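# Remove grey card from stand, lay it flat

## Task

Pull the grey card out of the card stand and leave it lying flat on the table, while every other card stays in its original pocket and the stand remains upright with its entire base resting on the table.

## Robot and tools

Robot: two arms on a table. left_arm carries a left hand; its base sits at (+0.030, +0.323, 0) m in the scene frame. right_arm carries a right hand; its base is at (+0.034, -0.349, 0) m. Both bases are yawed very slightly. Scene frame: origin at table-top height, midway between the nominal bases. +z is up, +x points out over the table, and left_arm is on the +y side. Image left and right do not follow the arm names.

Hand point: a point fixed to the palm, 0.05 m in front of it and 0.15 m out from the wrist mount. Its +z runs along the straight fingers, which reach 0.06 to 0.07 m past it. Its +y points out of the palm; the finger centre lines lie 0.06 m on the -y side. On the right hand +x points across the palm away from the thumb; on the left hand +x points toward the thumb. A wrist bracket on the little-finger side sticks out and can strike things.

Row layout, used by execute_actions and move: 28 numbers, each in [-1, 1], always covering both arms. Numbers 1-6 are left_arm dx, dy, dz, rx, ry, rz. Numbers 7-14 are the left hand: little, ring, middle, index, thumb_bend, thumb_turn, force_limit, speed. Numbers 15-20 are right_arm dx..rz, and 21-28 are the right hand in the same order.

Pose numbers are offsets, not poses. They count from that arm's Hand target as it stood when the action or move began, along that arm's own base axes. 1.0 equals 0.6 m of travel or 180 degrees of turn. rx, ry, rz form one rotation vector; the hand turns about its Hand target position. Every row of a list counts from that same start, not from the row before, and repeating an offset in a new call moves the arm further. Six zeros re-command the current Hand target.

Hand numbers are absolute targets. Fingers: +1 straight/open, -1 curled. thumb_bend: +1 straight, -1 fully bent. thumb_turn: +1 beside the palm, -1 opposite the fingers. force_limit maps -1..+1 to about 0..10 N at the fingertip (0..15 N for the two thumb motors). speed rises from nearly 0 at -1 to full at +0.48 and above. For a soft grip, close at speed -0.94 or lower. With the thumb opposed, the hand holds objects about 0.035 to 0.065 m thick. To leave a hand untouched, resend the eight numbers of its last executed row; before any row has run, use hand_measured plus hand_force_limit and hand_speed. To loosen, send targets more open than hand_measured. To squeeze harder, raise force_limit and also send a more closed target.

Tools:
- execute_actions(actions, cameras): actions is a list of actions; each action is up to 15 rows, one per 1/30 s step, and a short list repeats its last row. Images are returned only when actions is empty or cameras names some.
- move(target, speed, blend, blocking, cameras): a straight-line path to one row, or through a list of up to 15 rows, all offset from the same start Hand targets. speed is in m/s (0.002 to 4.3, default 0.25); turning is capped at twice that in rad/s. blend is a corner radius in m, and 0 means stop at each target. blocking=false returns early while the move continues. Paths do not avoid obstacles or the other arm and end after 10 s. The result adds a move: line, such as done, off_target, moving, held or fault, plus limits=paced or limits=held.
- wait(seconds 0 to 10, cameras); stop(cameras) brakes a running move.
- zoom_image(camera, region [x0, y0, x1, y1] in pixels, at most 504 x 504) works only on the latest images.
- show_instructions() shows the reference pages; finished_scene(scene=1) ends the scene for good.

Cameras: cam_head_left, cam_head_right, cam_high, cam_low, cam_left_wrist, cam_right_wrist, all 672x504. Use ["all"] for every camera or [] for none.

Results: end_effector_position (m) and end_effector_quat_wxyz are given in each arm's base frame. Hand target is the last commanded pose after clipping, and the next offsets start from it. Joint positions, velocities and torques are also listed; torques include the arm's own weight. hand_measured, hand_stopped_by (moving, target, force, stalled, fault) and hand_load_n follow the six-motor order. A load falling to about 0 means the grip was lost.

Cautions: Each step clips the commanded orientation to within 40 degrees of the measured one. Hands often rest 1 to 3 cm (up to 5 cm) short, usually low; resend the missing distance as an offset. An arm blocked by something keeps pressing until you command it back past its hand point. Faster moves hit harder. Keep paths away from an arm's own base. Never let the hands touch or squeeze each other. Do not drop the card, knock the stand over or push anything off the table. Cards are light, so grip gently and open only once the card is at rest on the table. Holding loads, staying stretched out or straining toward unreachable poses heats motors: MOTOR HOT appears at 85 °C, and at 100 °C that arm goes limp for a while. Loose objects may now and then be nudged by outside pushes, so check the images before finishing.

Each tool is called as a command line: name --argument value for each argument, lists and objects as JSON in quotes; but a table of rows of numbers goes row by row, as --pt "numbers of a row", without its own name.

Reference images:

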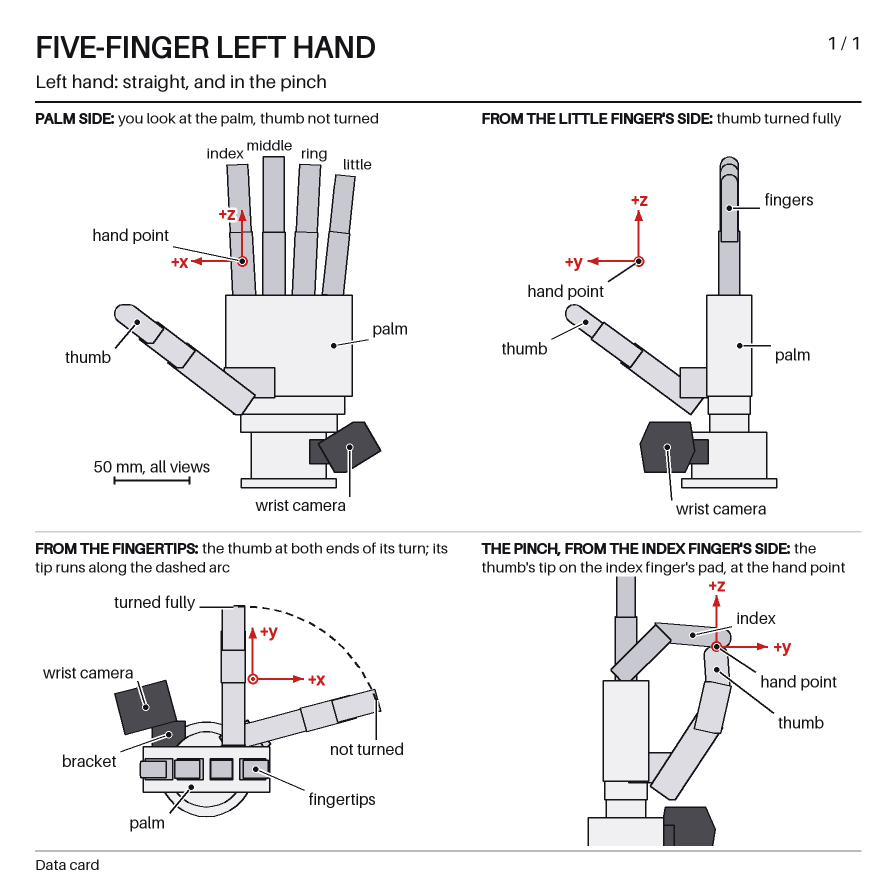

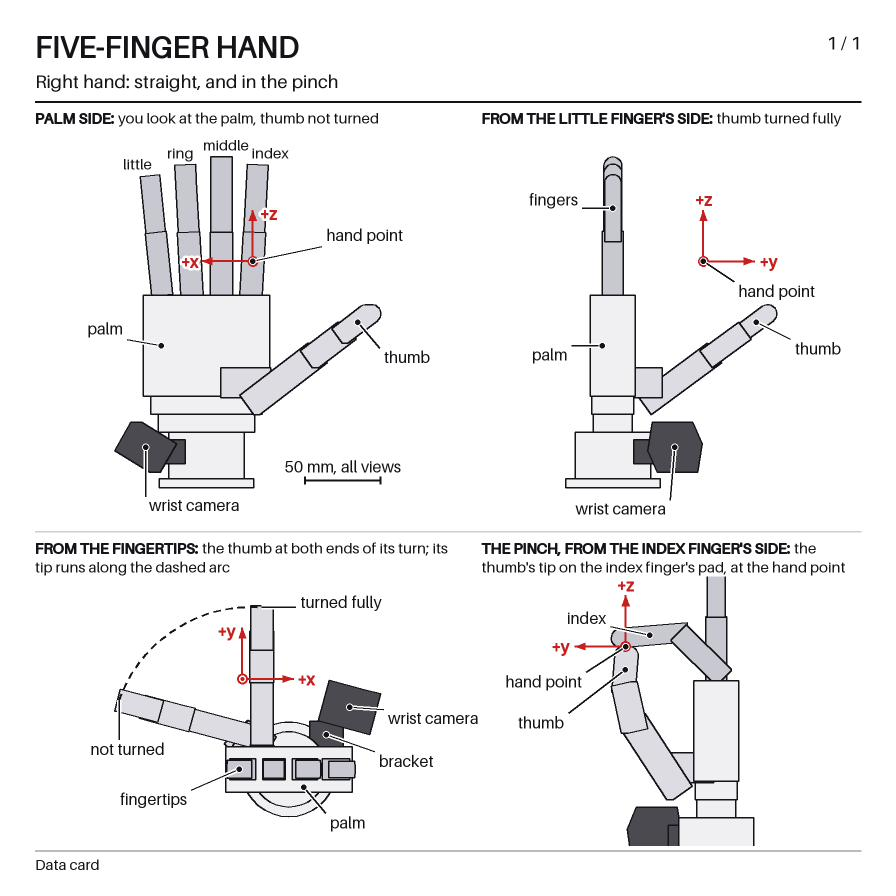

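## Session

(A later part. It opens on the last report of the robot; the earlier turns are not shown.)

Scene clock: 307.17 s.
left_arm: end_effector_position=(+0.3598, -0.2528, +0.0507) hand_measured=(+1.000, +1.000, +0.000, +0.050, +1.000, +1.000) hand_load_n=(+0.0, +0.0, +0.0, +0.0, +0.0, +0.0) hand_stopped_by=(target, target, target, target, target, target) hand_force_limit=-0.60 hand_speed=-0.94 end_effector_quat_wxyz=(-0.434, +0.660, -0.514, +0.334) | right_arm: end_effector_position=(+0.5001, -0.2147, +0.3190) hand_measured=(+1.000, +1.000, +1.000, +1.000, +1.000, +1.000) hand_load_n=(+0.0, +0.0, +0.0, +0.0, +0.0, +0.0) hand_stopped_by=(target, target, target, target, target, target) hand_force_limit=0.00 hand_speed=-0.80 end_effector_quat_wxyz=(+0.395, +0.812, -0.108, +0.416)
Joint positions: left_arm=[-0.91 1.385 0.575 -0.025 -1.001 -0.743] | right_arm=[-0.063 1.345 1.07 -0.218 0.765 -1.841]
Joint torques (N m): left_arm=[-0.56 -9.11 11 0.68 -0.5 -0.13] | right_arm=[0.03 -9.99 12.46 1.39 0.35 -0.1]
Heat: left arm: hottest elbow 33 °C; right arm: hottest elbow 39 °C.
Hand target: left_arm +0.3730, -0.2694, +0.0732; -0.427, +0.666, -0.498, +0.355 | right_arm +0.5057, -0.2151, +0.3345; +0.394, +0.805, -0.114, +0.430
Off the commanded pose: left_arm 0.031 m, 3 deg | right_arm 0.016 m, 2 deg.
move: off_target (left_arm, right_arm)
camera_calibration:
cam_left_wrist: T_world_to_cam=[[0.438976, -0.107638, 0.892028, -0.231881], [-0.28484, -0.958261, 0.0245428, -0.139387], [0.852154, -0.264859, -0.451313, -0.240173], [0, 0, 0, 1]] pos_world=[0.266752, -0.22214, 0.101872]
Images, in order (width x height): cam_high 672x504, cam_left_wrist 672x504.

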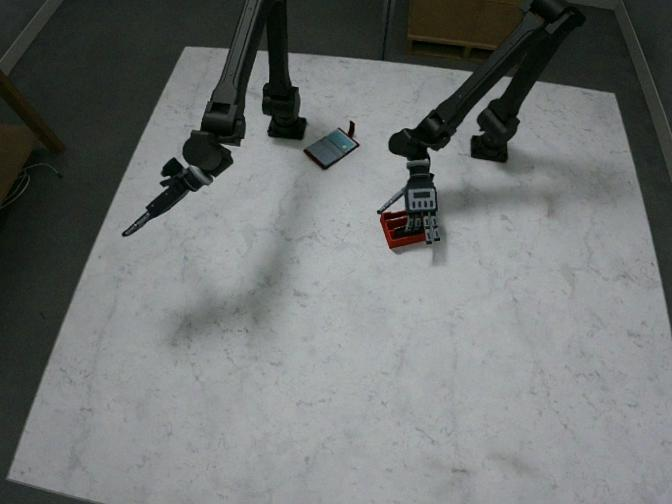

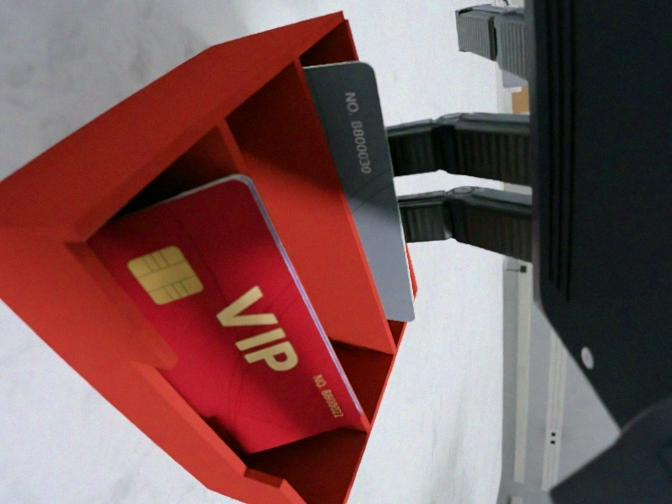

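move --target '[-0.0067, -0.0017, 0.0158, 0, 0, 0, 1, 1, -0.08, -0.03, 1, 1, -0.6, -0.94, 0, 0, 0, 0, 0, 0, 1, 1, 1, 1, 1, 1, 0, -0.8]' --speed 0.015 --cameras '["cam_high", "cam_left_wrist"]'

zoom_image --camera "cam_high" --region '[380, 210, 430, 260]'

Scene clock: 308.87 s.
left_arm: end_effector_position=(+0.3585, -0.2510, +0.0595) hand_measured=(+1.000, +1.000, -0.080, -0.030, +1.000, +1.000) hand_load_n=(+0.0, +0.0, +0.0, +0.5, +0.0, +0.0) hand_stopped_by=(target, target, target, target, target, target) hand_force_limit=-0.60 hand_speed=-0.94 end_effector_quat_wxyz=(-0.434, +0.663, -0.511, +0.332) | right_arm: end_effector_position=(+0.5001, -0.2147, +0.3190) hand_measured=(+1.000, +1.000, +1.000, +1.000, +1.000, +1.000) hand_load_n=(+0.0, +0.0, +0.0, +0.0, +0.0, +0.0) hand_stopped_by=(target, target, target, target, target, target) hand_force_limit=0.00 hand_speed=-0.80 end_effector_quat_wxyz=(+0.395, +0.812, -0.108, +0.416)
Joint positions: left_arm=[-0.91 1.356 0.584 -0.074 -1.003 -0.758] | right_arm=[-0.063 1.345 1.07 -0.218 0.765 -1.841]
Joint torques (N m): left_arm=[-1.38 -8.88 11.28 0.68 -0.74 -0.14] | right_arm=[-0.21 -10.05 12.46 1.42 0.34 -0.09]
Heat: left arm: hottest elbow 33 °C; right arm: hottest elbow 39 °C.
Hand target: left_arm +0.3690, -0.2703, +0.0827; -0.427, +0.666, -0.498, +0.355 | right_arm +0.5057, -0.2151, +0.3345; +0.394, +0.805, -0.114, +0.430
Off the commanded pose: left_arm 0.032 m, 3 deg | right_arm 0.016 m, 2 deg.
move: off_target (left_arm, right_arm)
camera_calibration:
cam_left_wrist: T_world_to_cam=[[0.442088, -0.10146, 0.891215, -0.238473], [-0.277704, -0.960246, 0.0284363, -0.141471], [0.8529, -0.260065, -0.452689, -0.23369], [0, 0, 0, 1]] pos_world=[0.265453, -0.220817, 0.110765]
Images, in order (width x height): cam_high 672x504, cam_left_wrist 672x504.

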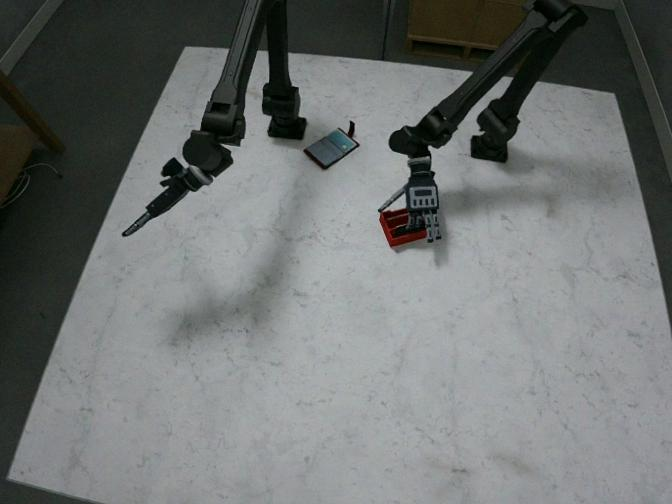

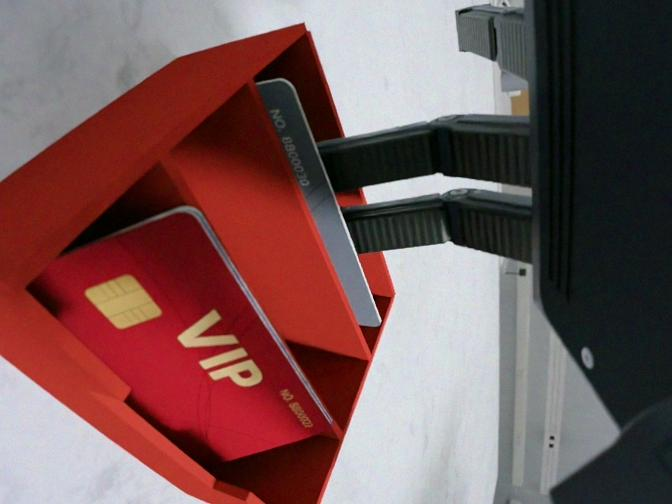

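Scaled by 10.080 from the camera's 672x504 image, which has a finer 960x720 frame.

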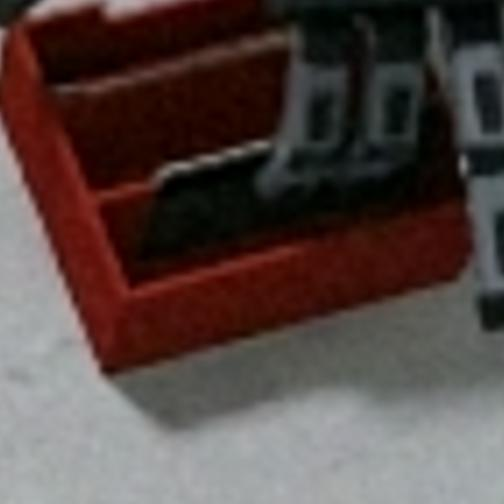

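move --target '[-0.002, -0.002, 0, 0, 0, 0.033, 1, 1, -0.08, -0.03, 1, 1, -0.6, -0.94, 0, 0, 0, 0, 0, 0, 1, 1, 1, 1, 1, 1, 0, -0.8]' --speed 0.06 --cameras '["cam_high", "cam_left_wrist"]'

zoom_image --camera "cam_high" --region '[380, 210, 430, 260]'

Scene clock: 312.97 s.
left_arm: end_effector_position=(+0.3589, -0.2525, +0.0702) hand_measured=(+1.000, +1.000, -0.080, -0.030, +1.000, +1.000) hand_load_n=(+0.0, +0.0, +0.0, +0.0, +0.0, +0.0) hand_stopped_by=(target, target, target, target, target, target) hand_force_limit=-0.60 hand_speed=-0.94 end_effector_quat_wxyz=(-0.450, +0.690, -0.469, +0.319) | right_arm: end_effector_position=(+0.5001, -0.2147, +0.3190) hand_measured=(+1.000, +1.000, +1.000, +1.000, +1.000, +1.000) hand_load_n=(+0.0, +0.0, +0.0, +0.0, -0.5, +0.0) hand_stopped_by=(target, target, target, target, target, target) hand_force_limit=0.00 hand_speed=-0.80 end_effector_quat_wxyz=(+0.395, +0.812, -0.108, +0.416)
Joint positions: left_arm=[-0.939 1.377 0.657 -0.281 -1.089 -0.965] | right_arm=[-0.063 1.345 1.07 -0.218 0.765 -1.841]
Joint torques (N m): left_arm=[-1.44 -7.41 11.47 0.5 -0.8 -0.15] | right_arm=[-0.15 -10.11 12.49 1.43 0.35 -0.1]
Heat: left arm: hottest elbow 33 °C; right arm: hottest elbow 40 °C.
Hand target: left_arm +0.3678, -0.2716, +0.0828; -0.445, +0.691, -0.463, +0.332 | right_arm +0.5057, -0.2151, +0.3345; +0.394, +0.805, -0.114, +0.430
Off the commanded pose: left_arm 0.024 m, 2 deg | right_arm 0.016 m, 2 deg.
move: off_target (left_arm, right_arm)
camera_calibration:
cam_left_wrist: T_world_to_cam=[[0.432389, -0.0412263, 0.900744, -0.230309], [-0.17633, -0.983533, 0.039629, -0.18629], [0.884278, -0.175963, -0.432538, -0.220944], [0, 0, 0, 1]] pos_world=[0.262111, -0.231595, 0.119266]
Images, in order (width x height): cam_high 672x504, cam_left_wrist 672x504.

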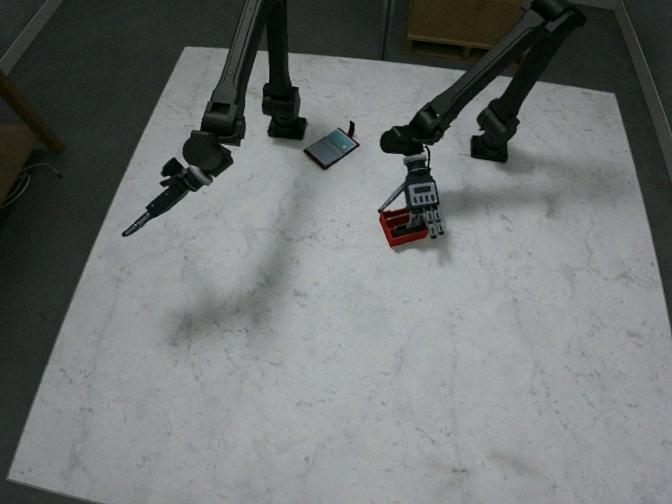

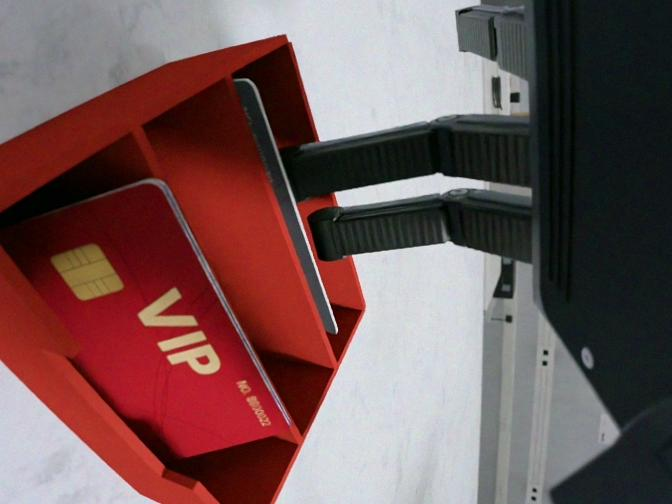

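Scaled by 10.080 from the camera's 672x504 image, which has a finer 960x720 frame.

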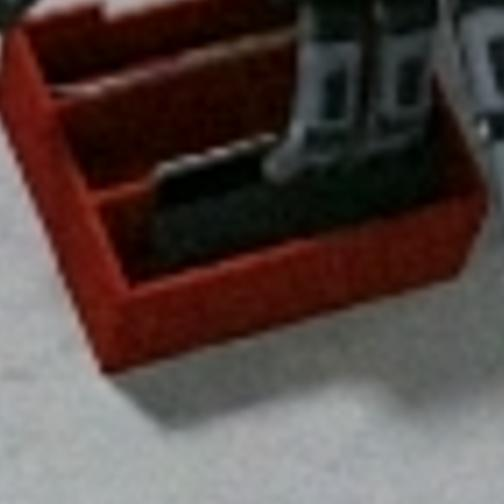

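move --target '[0.0033, -0.0033, 0, 0, 0, 0.036, 1, 1, -0.08, -0.03, 1, 1, -0.6, -0.94, 0, 0, 0, 0, 0, 0, 1, 1, 1, 1, 1, 1, 0, -0.8]' --speed 0.06 --cameras '["cam_high", "cam_left_wrist"]'

zoom_image --camera "cam_high" --region '[380, 210, 430, 260]'

Scene clock: 315.87 s.
left_arm: end_effector_position=(+0.3614, -0.2547, +0.0714) hand_measured=(+1.000, +1.000, -0.080, -0.030, +1.000, +1.000) hand_load_n=(+0.0, +0.0, +0.5, +0.0, +0.0, +0.0) hand_stopped_by=(target, target, target, target, target, target) hand_force_limit=-0.60 hand_speed=-0.94 end_effector_quat_wxyz=(-0.468, +0.714, -0.429, +0.294) | right_arm: end_effector_position=(+0.5001, -0.2147, +0.3190) hand_measured=(+1.000, +1.000, +1.000, +1.000, +1.000, +1.000) hand_load_n=(+0.0, +0.0, +0.5, +0.0, +0.0, +0.0) hand_stopped_by=(target, target, target, target, target, target) hand_force_limit=0.00 hand_speed=-0.80 end_effector_quat_wxyz=(+0.395, +0.812, -0.108, +0.416)
Joint positions: left_arm=[-0.958 1.45 0.761 -0.556 -1.149 -1.236] | right_arm=[-0.063 1.345 1.07 -0.218 0.765 -1.841]
Joint torques (N m): left_arm=[-1.44 -8.35 11.29 0.14 -0.94 -0.14] | right_arm=[0.03 -9.93 12.46 1.37 0.33 -0.09]
Heat: left arm: hottest elbow 34 °C; right arm: hottest elbow 40 °C.
Hand target: left_arm +0.3699, -0.2735, +0.0829; -0.463, +0.716, -0.422, +0.307 | right_arm +0.5057, -0.2151, +0.3345; +0.394, +0.805, -0.114, +0.430
Off the commanded pose: left_arm 0.024 m, 2 deg | right_arm 0.016 m, 2 deg.
move: off_target (left_arm, right_arm)
camera_calibration:
cam_left_wrist: T_world_to_cam=[[0.432103, 0.00720638, 0.901795, -0.220115], [-0.0642546, -0.997181, 0.0387568, -0.231868], [0.899532, -0.0746914, -0.430422, -0.202843], [0, 0, 0, 1]] pos_world=[0.262678, -0.244779, 0.120177]
Images, in order (width x height): cam_high 672x504, cam_left_wrist 672x504.

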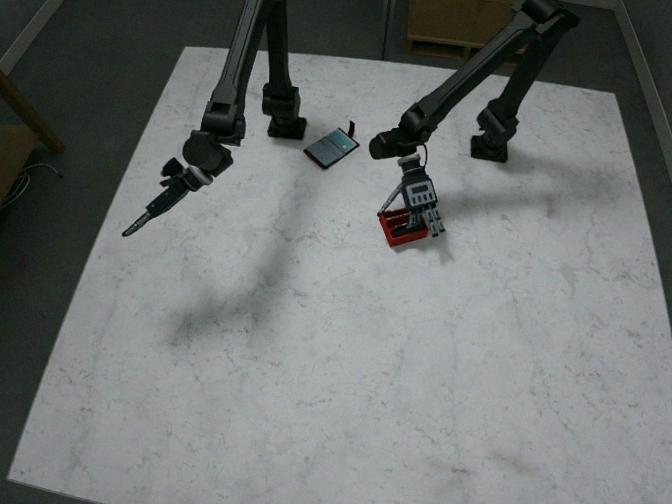

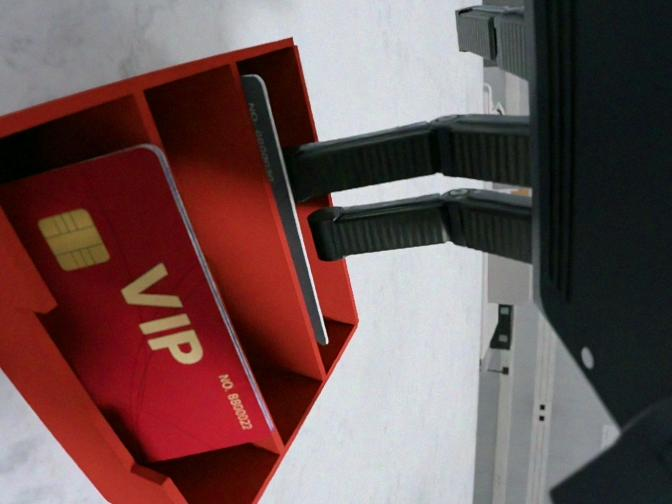

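Scaled by 10.080 from the camera's 672x504 image, which has a finer 960x720 frame.

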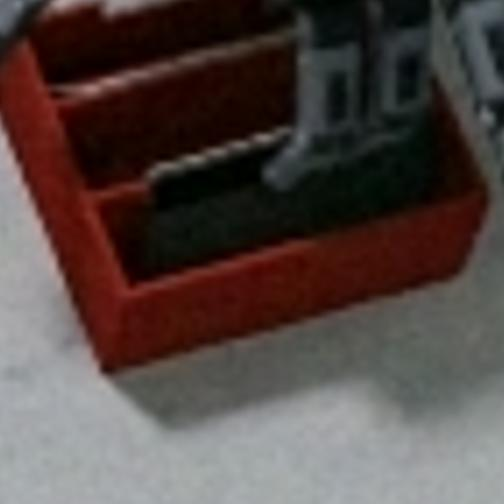

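move --target '[0.0083, 0.0033, -0.0233, 0, 0, 0, 1, 1, -0.08, -0.03, 1, 1, -0.6, -0.94, 0, 0, 0, 0, 0, 0, 1, 1, 1, 1, 1, 1, 0, -0.8]' --speed 0.06 --cameras '["cam_high", "cam_left_wrist"]'

zoom_image --camera "cam_high" --region '[380, 210, 430, 260]'

Scene clock: 319.13 s.
left_arm: end_effector_position=(+0.3652, -0.2602, +0.0630) hand_measured=(+1.000, +1.000, -0.080, -0.030, +1.000, +1.000) hand_load_n=(+0.0, +0.0, +0.0, +0.0, +0.0, -0.5) hand_stopped_by=(target, target, target, target, target, target) hand_force_limit=-0.60 hand_speed=-0.94 end_effector_quat_wxyz=(-0.467, +0.714, -0.428, +0.298) | right_arm: end_effector_position=(+0.5001, -0.2147, +0.3190) hand_measured=(+1.000, +1.000, +1.000, +1.000, +1.000, +1.000) hand_load_n=(+0.0, +0.0, +0.0, +0.0, +0.0, +0.5) hand_stopped_by=(target, target, target, target, target, target) hand_force_limit=0.00 hand_speed=-0.80 end_effector_quat_wxyz=(+0.395, +0.812, -0.108, +0.416)
Joint positions: left_arm=[-0.958 1.48 0.761 -0.51 -1.149 -1.226] | right_arm=[-0.063 1.345 1.07 -0.218 0.765 -1.841]
Joint torques (N m): left_arm=[-0.38 -8.64 9.66 1.32 -0.75 0.02] | right_arm=[0.03 -9.99 12.49 1.39 0.35 -0.1]
Heat: left arm: hottest elbow 34 °C; right arm: hottest elbow 40 °C.
Hand target: left_arm +0.3748, -0.2715, +0.0688; -0.463, +0.716, -0.423, +0.307 | right_arm +0.5057, -0.2151, +0.3345; +0.394, +0.805, -0.114, +0.430
Off the commanded pose: left_arm 0.016 m, 1 deg | right_arm 0.016 m, 2 deg.
move: off_target (left_arm, right_arm)
camera_calibration:
cam_left_wrist: T_world_to_cam=[[0.427186, 0.0102685, 0.904105, -0.211864], [-0.0684005, -0.996703, 0.0436392, -0.235523], [0.901573, -0.0804833, -0.425076, -0.212956], [0, 0, 0, 1]] pos_world=[0.266391, -0.249711, 0.111303]
Images, in order (width x height): cam_high 672x504, cam_left_wrist 672x504.

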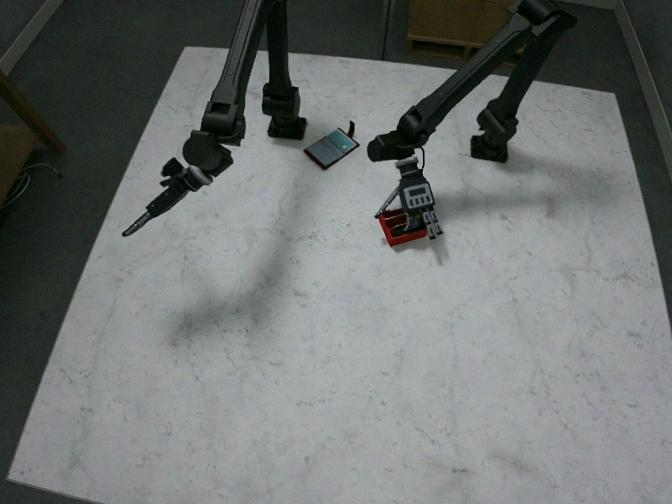

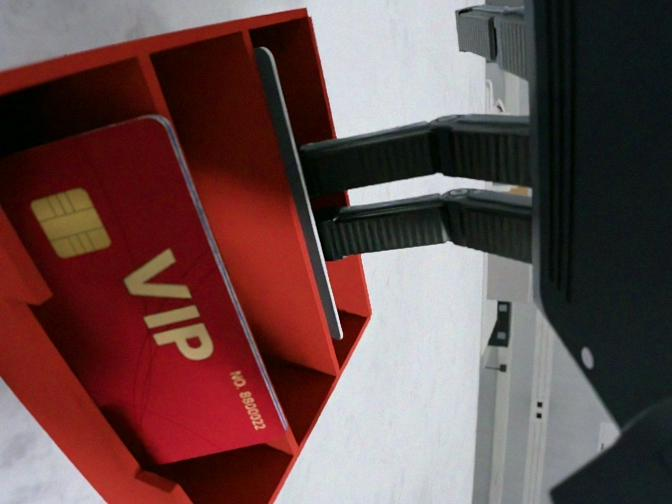

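Scaled by 10.080 from the camera's 672x504 image, which has a finer 960x720 frame.

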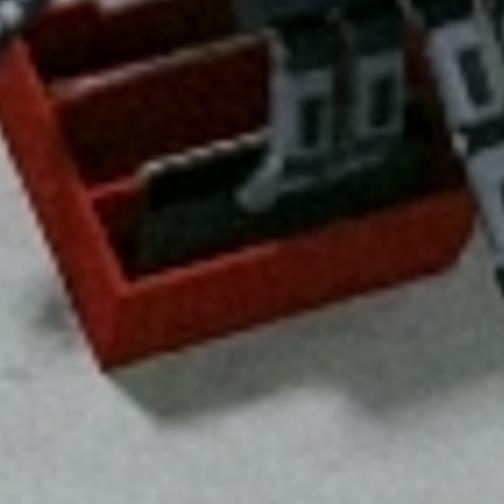

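move --target '[0.0067, 0.0133, -0.03, 0, 0, 0, 1, 1, -0.08, -0.03, 1, 1, -0.6, -0.94, 0, 0, 0, 0, 0, 0, 1, 1, 1, 1, 1, 1, 0, -0.8]' --speed 0.06 --cameras '["cam_high", "cam_left_wrist"]'

zoom_image --camera "cam_high" --region '[380, 210, 430, 260]'

Scene clock: 320.73 s.
left_arm: end_effector_position=(+0.3781, -0.2686, +0.0589) hand_measured=(+1.000, +1.000, -0.080, -0.030, +1.000, +1.000) hand_load_n=(+0.0, +0.0, +0.0, +0.0, +0.0, +0.0) hand_stopped_by=(target, target, target, target, target, target) hand_force_limit=-0.60 hand_speed=-0.94 end_effector_quat_wxyz=(-0.460, +0.717, -0.420, +0.313) | right_arm: end_effector_position=(+0.5001, -0.2147, +0.3190) hand_measured=(+1.000, +1.000, +1.000, +1.000, +1.000, +1.000) hand_load_n=(+0.0, +0.0, +0.0, +0.0, +0.0, +0.0) hand_stopped_by=(target, target, target, target, target, target) hand_force_limit=0.00 hand_speed=-0.80 end_effector_quat_wxyz=(+0.395, +0.812, -0.108, +0.416)
Joint positions: left_arm=[-0.942 1.506 0.761 -0.404 -1.141 -1.18] | right_arm=[-0.063 1.345 1.07 -0.218 0.765 -1.841]
Joint torques (N m): left_arm=[0.03 -9 6.23 1.43 -0.71 0.02] | right_arm=[-0.15 -9.99 12.46 1.37 0.33 -0.09]
Heat: left arm: hottest elbow 34 °C; right arm: hottest elbow 40 °C.
Hand target: left_arm +0.3788, -0.2636, +0.0509; -0.463, +0.716, -0.423, +0.307 | right_arm +0.5057, -0.2151, +0.3345; +0.394, +0.805, -0.114, +0.430
Off the commanded pose: left_arm 0.010 m, 1 deg | right_arm 0.016 m, 2 deg.
move: off_target (right_arm)
camera_calibration:
cam_left_wrist: T_world_to_cam=[[0.407782, 0.0359193, 0.912372, -0.199838], [-0.074528, -0.994582, 0.0724658, -0.241666], [0.910033, -0.0975475, -0.402896, -0.236106], [0, 0, 0, 1]] pos_world=[0.278344, -0.256211, 0.104713]
Images, in order (width x height): cam_high 672x504, cam_left_wrist 672x504.

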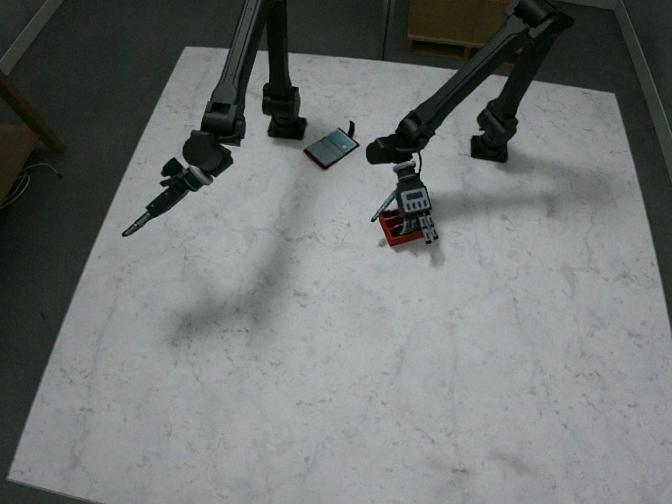

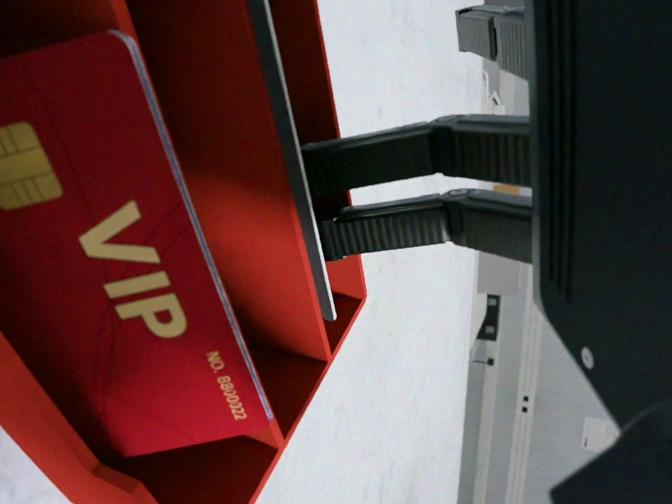

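Scaled by 10.080 from the camera's 672x504 image, which has a finer 960x720 frame.

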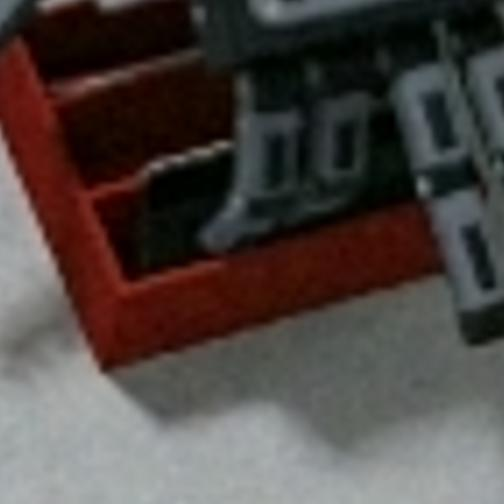

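move --target '[-0.0143, 0.017, -0.0167, 0, 0, 0, 1, 1, -0.08, -0.03, 1, 1, -0.6, -0.94, 0, 0, 0, 0, 0, 0, 1, 1, 1, 1, 1, 1, 0, -0.8]' --speed 0.06 --cameras '["cam_high", "cam_left_wrist"]'

zoom_image --camera "cam_high" --region '[380, 210, 430, 260]'

Scene clock: 322.07 s.
left_arm: end_effector_position=(+0.3719, -0.2591, +0.0481) hand_measured=(+1.000, +1.000, -0.080, -0.030, +1.000, +1.000) hand_load_n=(+0.0, +0.0, +1.0, -1.0, +0.0, +0.0) hand_stopped_by=(target, target, target, target, target, target) hand_force_limit=-0.60 hand_speed=-0.94 end_effector_quat_wxyz=(-0.462, +0.716, -0.420, +0.312) | right_arm: end_effector_position=(+0.5001, -0.2147, +0.3190) hand_measured=(+1.000, +1.000, +1.000, +1.000, +1.000, +1.000) hand_load_n=(+0.0, +0.0, +0.0, +0.0, +0.0, +0.0) hand_stopped_by=(target, target, target, target, target, target) hand_force_limit=0.00 hand_speed=-0.80 end_effector_quat_wxyz=(+0.395, +0.812, -0.108, +0.416)
Joint positions: left_arm=[-0.942 1.506 0.721 -0.366 -1.144 -1.179] | right_arm=[-0.063 1.345 1.07 -0.218 0.765 -1.841]
Joint torques (N m): left_arm=[-0.15 -9.23 5.56 1.25 -0.6 -0.03] | right_arm=[-0.03 -9.93 12.49 1.39 0.34 -0.1]
Heat: left arm: hottest elbow 34 °C; right arm: hottest elbow 40 °C.
Hand target: left_arm +0.3702, -0.2534, +0.0408; -0.463, +0.716, -0.423, +0.307 | right_arm +0.5057, -0.2151, +0.3345; +0.394, +0.805, -0.114, +0.430
Off the commanded pose: left_arm 0.009 m, 1 deg | right_arm 0.016 m, 2 deg.
move: off_target (right_arm)
camera_calibration:
cam_left_wrist: T_world_to_cam=[[0.407121, 0.0322158, 0.912806, -0.188433], [-0.0734247, -0.994989, 0.0678645, -0.232148], [0.910418, -0.0946515, -0.402715, -0.233273], [0, 0, 0, 1]] pos_world=[0.272046, -0.246994, 0.0938147]
Images, in order (width x height): cam_high 672x504, cam_left_wrist 672x504.

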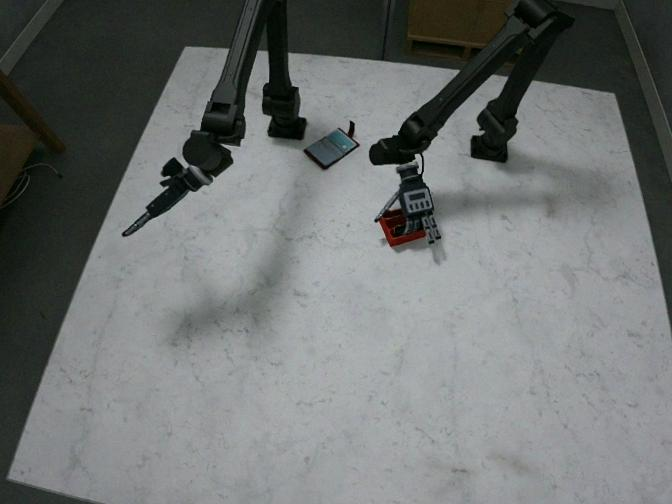

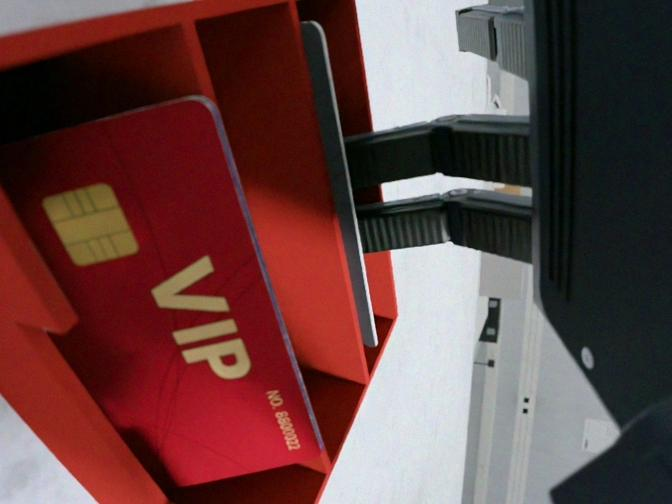

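Scaled by 10.080 from the camera's 672x504 image, which has a finer 960x720 frame.

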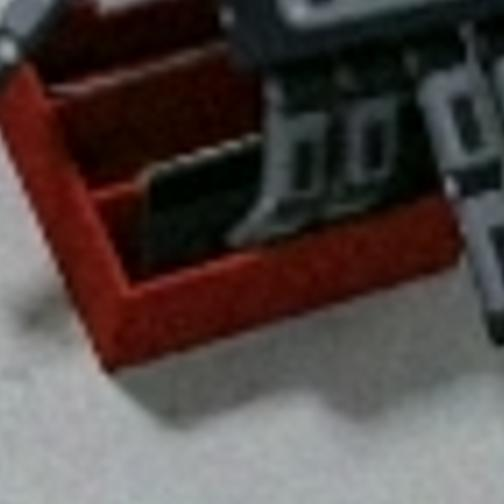

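move --target '[-0.0058, 0, -0.01, 0, 0, 0, 1, 1, -0.08, -0.03, 1, 1, -0.6, -0.94, 0, 0, 0, 0, 0, 0, 1, 1, 1, 1, 1, 1, 0, -0.8]' --speed 0.06 --cameras '["cam_high", "cam_left_wrist"]'

zoom_image --camera "cam_high" --region '[380, 210, 430, 260]'

Scene clock: 323.23 s.
left_arm: end_effector_position=(+0.3716, -0.2578, +0.0473) hand_measured=(+1.000, +1.000, -0.080, -0.030, +1.000, +1.000) hand_load_n=(+0.0, +0.0, +1.0, -1.0, +0.0, +0.0) hand_stopped_by=(target, target, target, target, target, target) hand_force_limit=-0.60 hand_speed=-0.94 end_effector_quat_wxyz=(-0.462, +0.717, -0.416, +0.315) | right_arm: end_effector_position=(+0.5001, -0.2147, +0.3190) hand_measured=(+1.000, +1.000, +1.000, +1.000, +1.000, +1.000) hand_load_n=(+0.0, +0.0, +0.0, +0.0, +0.0, +0.0) hand_stopped_by=(target, target, target, target, target, target) hand_force_limit=0.00 hand_speed=-0.80 end_effector_quat_wxyz=(+0.395, +0.812, -0.108, +0.416)
Joint positions: left_arm=[-0.942 1.506 0.715 -0.36 -1.148 -1.188] | right_arm=[-0.063 1.345 1.07 -0.218 0.765 -1.841]
Joint torques (N m): left_arm=[-0.73 -8.41 5.3 1.13 -0.55 -0.09] | right_arm=[-0.15 -9.88 12.44 1.42 0.34 -0.09]
Heat: left arm: hottest elbow 34 °C; right arm: hottest elbow 40 °C.
Hand target: left_arm +0.3667, -0.2534, +0.0347; -0.463, +0.716, -0.423, +0.307 | right_arm +0.5057, -0.2151, +0.3345; +0.394, +0.805, -0.114, +0.430
Off the commanded pose: left_arm 0.014 m, 1 deg | right_arm 0.016 m, 2 deg.
move: off_target (left_arm, right_arm)
camera_calibration:
cam_left_wrist: T_world_to_cam=[[0.400658, 0.0398248, 0.915362, -0.183369], [-0.0689447, -0.994912, 0.0734632, -0.232802], [0.91363, -0.092543, -0.395874, -0.234172], [0, 0, 0, 1]] pos_world=[0.271365, -0.245986, 0.0922491]
Images, in order (width x height): cam_high 672x504, cam_left_wrist 672x504.

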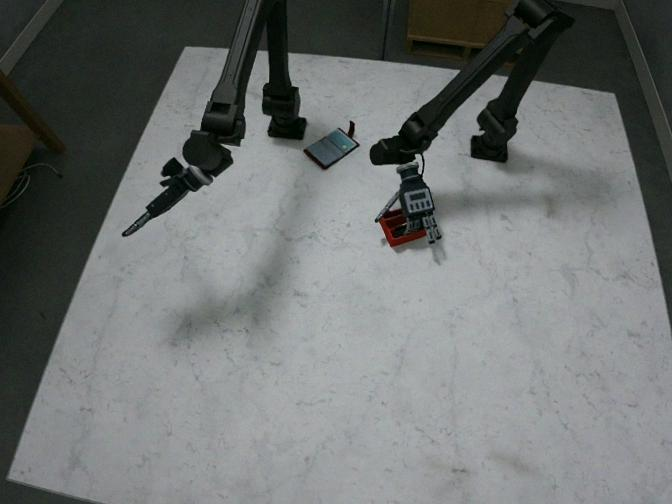

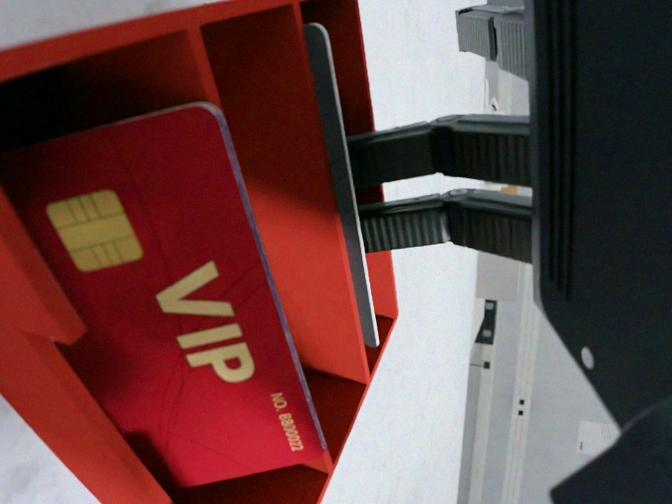

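Scaled by 10.080 from the camera's 672x504 image, which has a finer 960x720 frame.

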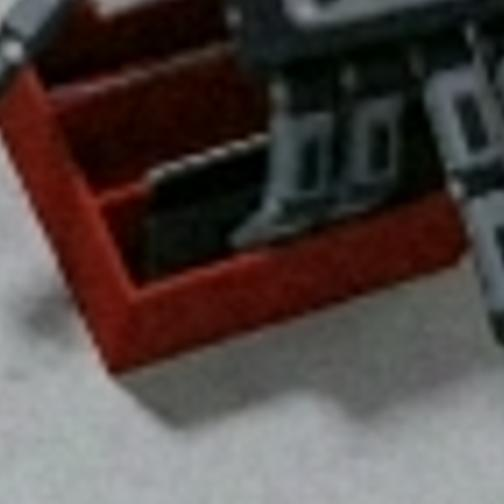

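move --target '[-0.0067, -0.015, 0.033, 0, 0, 0, 1, 1, -0.08, -0.03, 1, 1, -0.6, -0.94, 0, 0, 0, 0, 0, 0, 1, 1, 1, 1, 1, 1, 0, -0.8]' --speed 0.05 --cameras '["cam_high", "cam_left_wrist"]'

zoom_image --camera "cam_high" --region '[380, 210, 430, 260]'

Scene clock: 324.80 s.
left_arm: end_effector_position=(+0.3582, -0.2494, +0.0407) hand_measured=(+1.000, +1.000, -0.080, -0.030, +1.000, +1.000) hand_load_n=(-0.5, +0.0, +0.0, +0.0, +0.0, +0.0) hand_stopped_by=(target, target, target, target, target, target) hand_force_limit=-0.60 hand_speed=-0.94 end_effector_quat_wxyz=(-0.471, +0.713, -0.430, +0.292) | right_arm: end_effector_position=(+0.5001, -0.2147, +0.3190) hand_measured=(+1.000, +1.000, +1.000, +1.000, +1.000, +1.000) hand_load_n=(+0.0, +0.0, +0.0, +0.0, +0.0, +0.0) hand_stopped_by=(target, target, target, target, target, target) hand_force_limit=0.00 hand_speed=-0.80 end_effector_quat_wxyz=(+0.395, +0.812, -0.108, +0.416)
Joint positions: left_arm=[-0.958 1.506 0.715 -0.459 -1.151 -1.234] | right_arm=[-0.063 1.345 1.07 -0.218 0.765 -1.841]
Joint torques (N m): left_arm=[-1.38 -10.52 8.87 0.13 -0.8 -0.12] | right_arm=[-0.15 -9.88 12.46 1.43 0.34 -0.09]
Heat: left arm: hottest elbow 34 °C; right arm: hottest elbow 40 °C.
Hand target: left_arm +0.3626, -0.2624, +0.0545; -0.463, +0.716, -0.423, +0.307 | right_arm +0.5057, -0.2151, +0.3345; +0.394, +0.805, -0.114, +0.430
Off the commanded pose: left_arm 0.020 m, 2 deg | right_arm 0.016 m, 2 deg.
move: off_target (left_arm, right_arm)
camera_calibration:
cam_left_wrist: T_world_to_cam=[[0.433903, 0.000834427, 0.900959, -0.193438], [-0.0639632, -0.997448, 0.0317286, -0.225489], [0.898686, -0.0713954, -0.432743, -0.2116], [0, 0, 0, 1]] pos_world=[0.259673, -0.239859, 0.0898654]
Images, in order (width x height): cam_high 672x504, cam_left_wrist 672x504.

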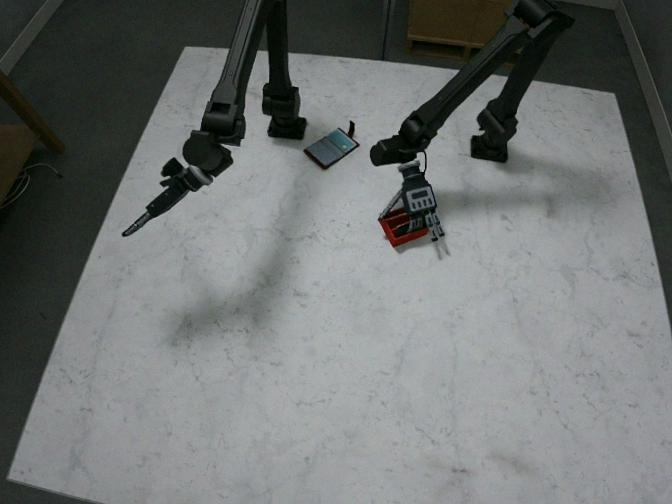

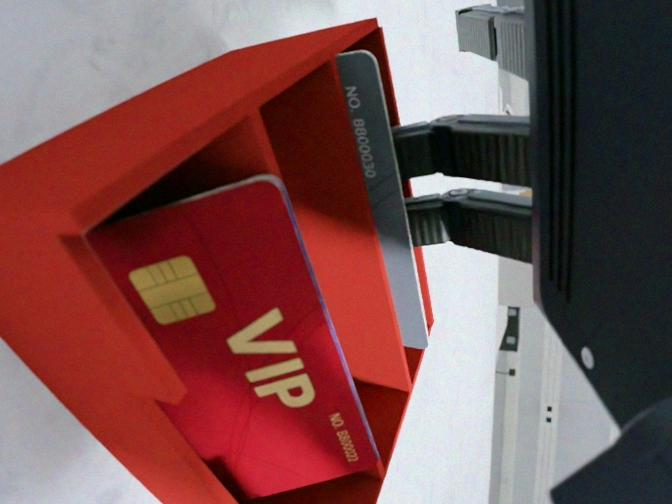

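Scaled by 10.080 from the camera's 672x504 image, which has a finer 960x720 frame.

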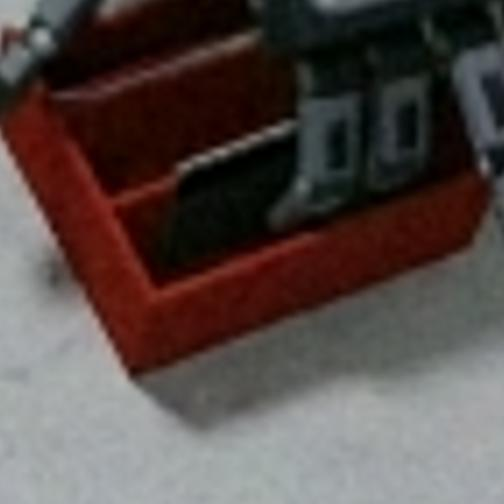

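move --target '[-0.0067, -0.0083, 0.0267, 0, 0, 0, 1, 1, -0.08, -0.03, 1, 1, -0.6, -0.94, 0, 0, 0, 0, 0, 0, 1, 1, 1, 1, 1, 1, 0, -0.8]' --speed 0.04 --cameras '["cam_high", "cam_left_wrist"]'

zoom_image --camera "cam_high" --region '[380, 210, 430, 260]'

Scene clock: 326.83 s.
left_arm: end_effector_position=(+0.3495, -0.2475, +0.0500) hand_measured=(+1.000, +1.000, -0.080, -0.030, +1.000, +1.000) hand_load_n=(+0.0, +0.0, +0.5, +0.0, +0.0, +0.0) hand_stopped_by=(target, target, target, target, target, target) hand_force_limit=-0.60 hand_speed=-0.94 end_effector_quat_wxyz=(-0.472, +0.712, -0.435, +0.285) | right_arm: end_effector_position=(+0.5001, -0.2147, +0.3190) hand_measured=(+1.000, +1.000, +1.000, +1.000, +1.000, +1.000) hand_load_n=(+0.0, +0.0, +0.0, +0.0, +0.0, +0.0) hand_stopped_by=(target, target, target, target, target, target) hand_force_limit=0.00 hand_speed=-0.80 end_effector_quat_wxyz=(+0.395, +0.812, -0.108, +0.416)
Joint positions: left_arm=[-0.974 1.478 0.726 -0.551 -1.153 -1.273] | right_arm=[-0.063 1.345 1.07 -0.218 0.765 -1.841]
Joint torques (N m): left_arm=[-1.44 -10.23 10.65 0.05 -0.97 -0.14] | right_arm=[-0.03 -9.99 12.48 1.4 0.35 -0.1]
Heat: left arm: hottest elbow 34 °C; right arm: hottest elbow 40 °C.
Hand target: left_arm +0.3586, -0.2673, +0.0705; -0.463, +0.716, -0.423, +0.307 | right_arm +0.5057, -0.2151, +0.3345; +0.394, +0.805, -0.114, +0.430
Off the commanded pose: left_arm 0.030 m, 3 deg | right_arm 0.016 m, 2 deg.
move: off_target (left_arm, right_arm)
camera_calibration:
cam_left_wrist: T_world_to_cam=[[0.444739, -0.0104991, 0.895598, -0.204345], [-0.0637821, -0.997764, 0.0199763, -0.224048], [0.893386, -0.0660074, -0.444415, -0.195941], [0, 0, 0, 1]] pos_world=[0.25164, -0.238626, 0.100407]
Images, in order (width x height): cam_high 672x504, cam_left_wrist 672x504.

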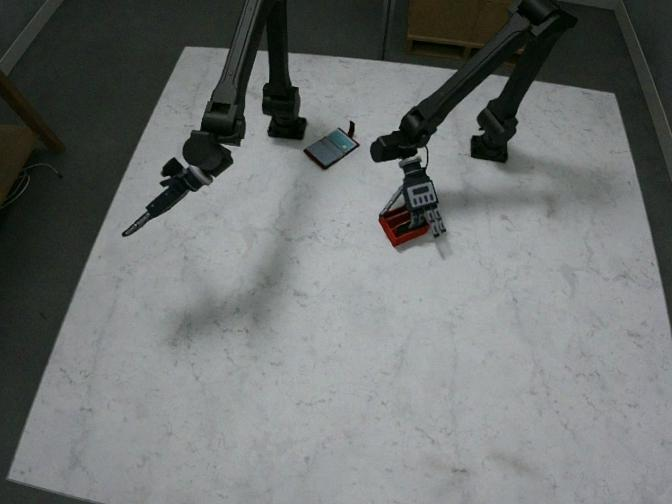

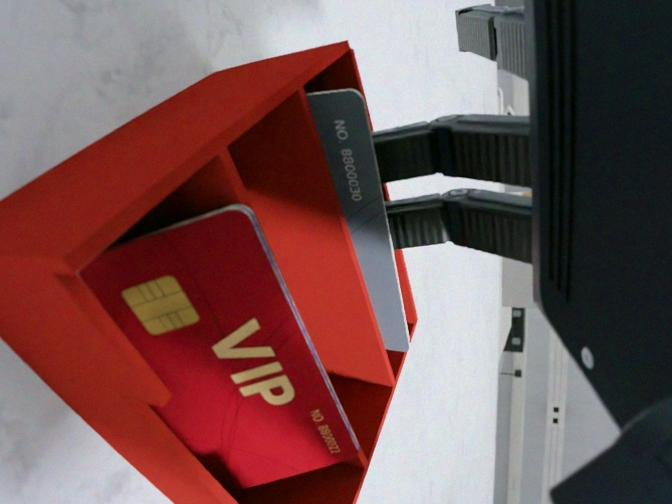

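Scaled by 10.080 from the camera's 672x504 image, which has a finer 960x720 frame.

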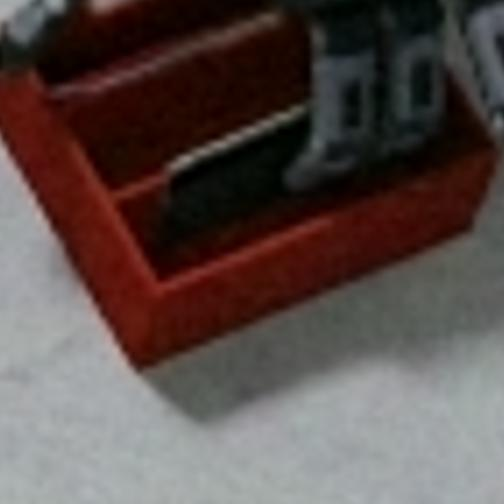

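move --target '[0.0133, -0.01, -0.02, 0, 0, 0, 1, 1, -0.08, -0.03, 1, 1, -0.6, -0.94, 0, 0, 0, 0, 0, 0, 1, 1, 1, 1, 1, 1, 0, -0.8]' --speed 0.05 --cameras '["cam_high", "cam_left_wrist"]'

zoom_image --camera "cam_high" --region '[380, 210, 430, 260]'

Scene clock: 328.97 s.
left_arm: end_effector_position=(+0.3543, -0.2545, +0.0478) hand_measured=(+1.000, +1.000, -0.080, -0.030, +1.000, +1.000) hand_load_n=(+0.0, +0.0, +0.0, +0.0, +0.0, +0.0) hand_stopped_by=(target, target, target, target, target, target) hand_force_limit=-0.60 hand_speed=-0.94 end_effector_quat_wxyz=(-0.470, +0.714, -0.431, +0.291) | right_arm: end_effector_position=(+0.5001, -0.2147, +0.3190) hand_measured=(+1.000, +1.000, +1.000, +1.000, +1.000, +1.000) hand_load_n=(+0.5, +0.0, +0.0, +0.0, +0.0, +0.0) hand_stopped_by=(target, target, target, target, target, target) hand_force_limit=0.00 hand_speed=-0.80 end_effector_quat_wxyz=(+0.395, +0.812, -0.108, +0.416)
Joint positions: left_arm=[-0.974 1.498 0.736 -0.525 -1.153 -1.273] | right_arm=[-0.063 1.345 1.07 -0.218 0.765 -1.841]
Joint torques (N m): left_arm=[-0.79 -8.64 10.52 1.17 -0.89 0.01] | right_arm=[-0.09 -9.99 12.49 1.42 0.35 -0.09]
Heat: left arm: hottest elbow 34 °C; right arm: hottest elbow 40 °C.
Hand target: left_arm +0.3666, -0.2733, +0.0585; -0.463, +0.716, -0.423, +0.307 | right_arm +0.5057, -0.2151, +0.3345; +0.394, +0.805, -0.114, +0.430
Off the commanded pose: left_arm 0.025 m, 2 deg | right_arm 0.016 m, 2 deg.
move: off_target (left_arm, right_arm)
camera_calibration:
cam_left_wrist: T_world_to_cam=[[0.436594, 0.00132003, 0.899658, -0.198789], [-0.0642009, -0.997404, 0.0326195, -0.230969], [0.897365, -0.0720003, -0.435376, -0.204936], [0, 0, 0, 1]] pos_world=[0.255865, -0.244862, 0.097152]
Images, in order (width x height): cam_high 672x504, cam_left_wrist 672x504.

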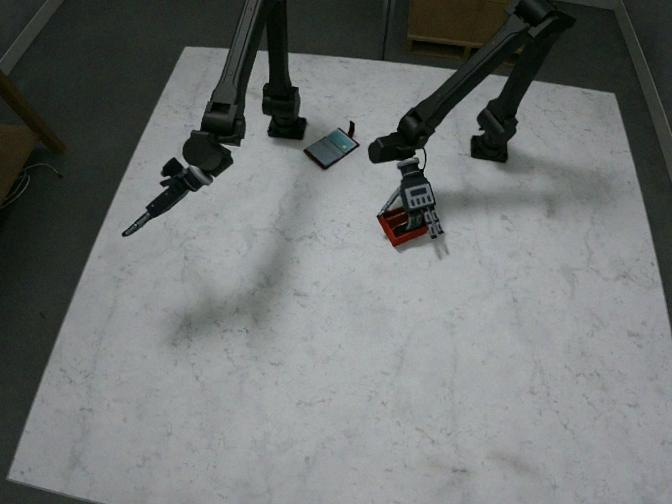

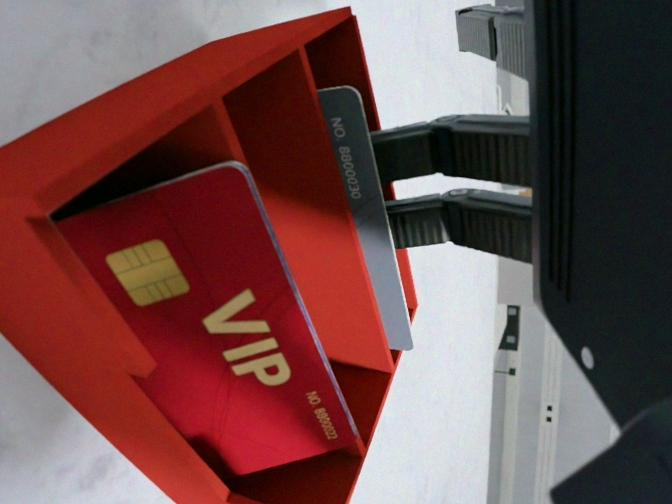

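Scaled by 10.080 from the camera's 672x504 image, which has a finer 960x720 frame.

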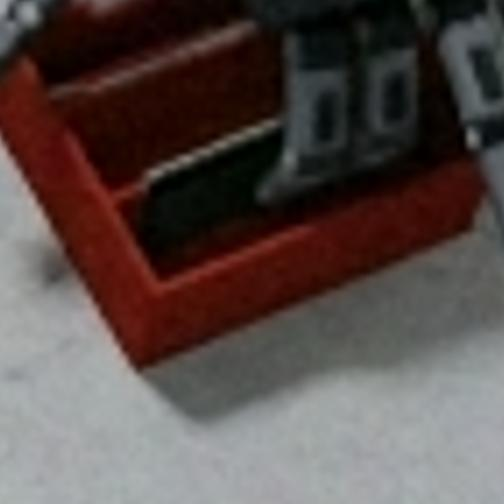

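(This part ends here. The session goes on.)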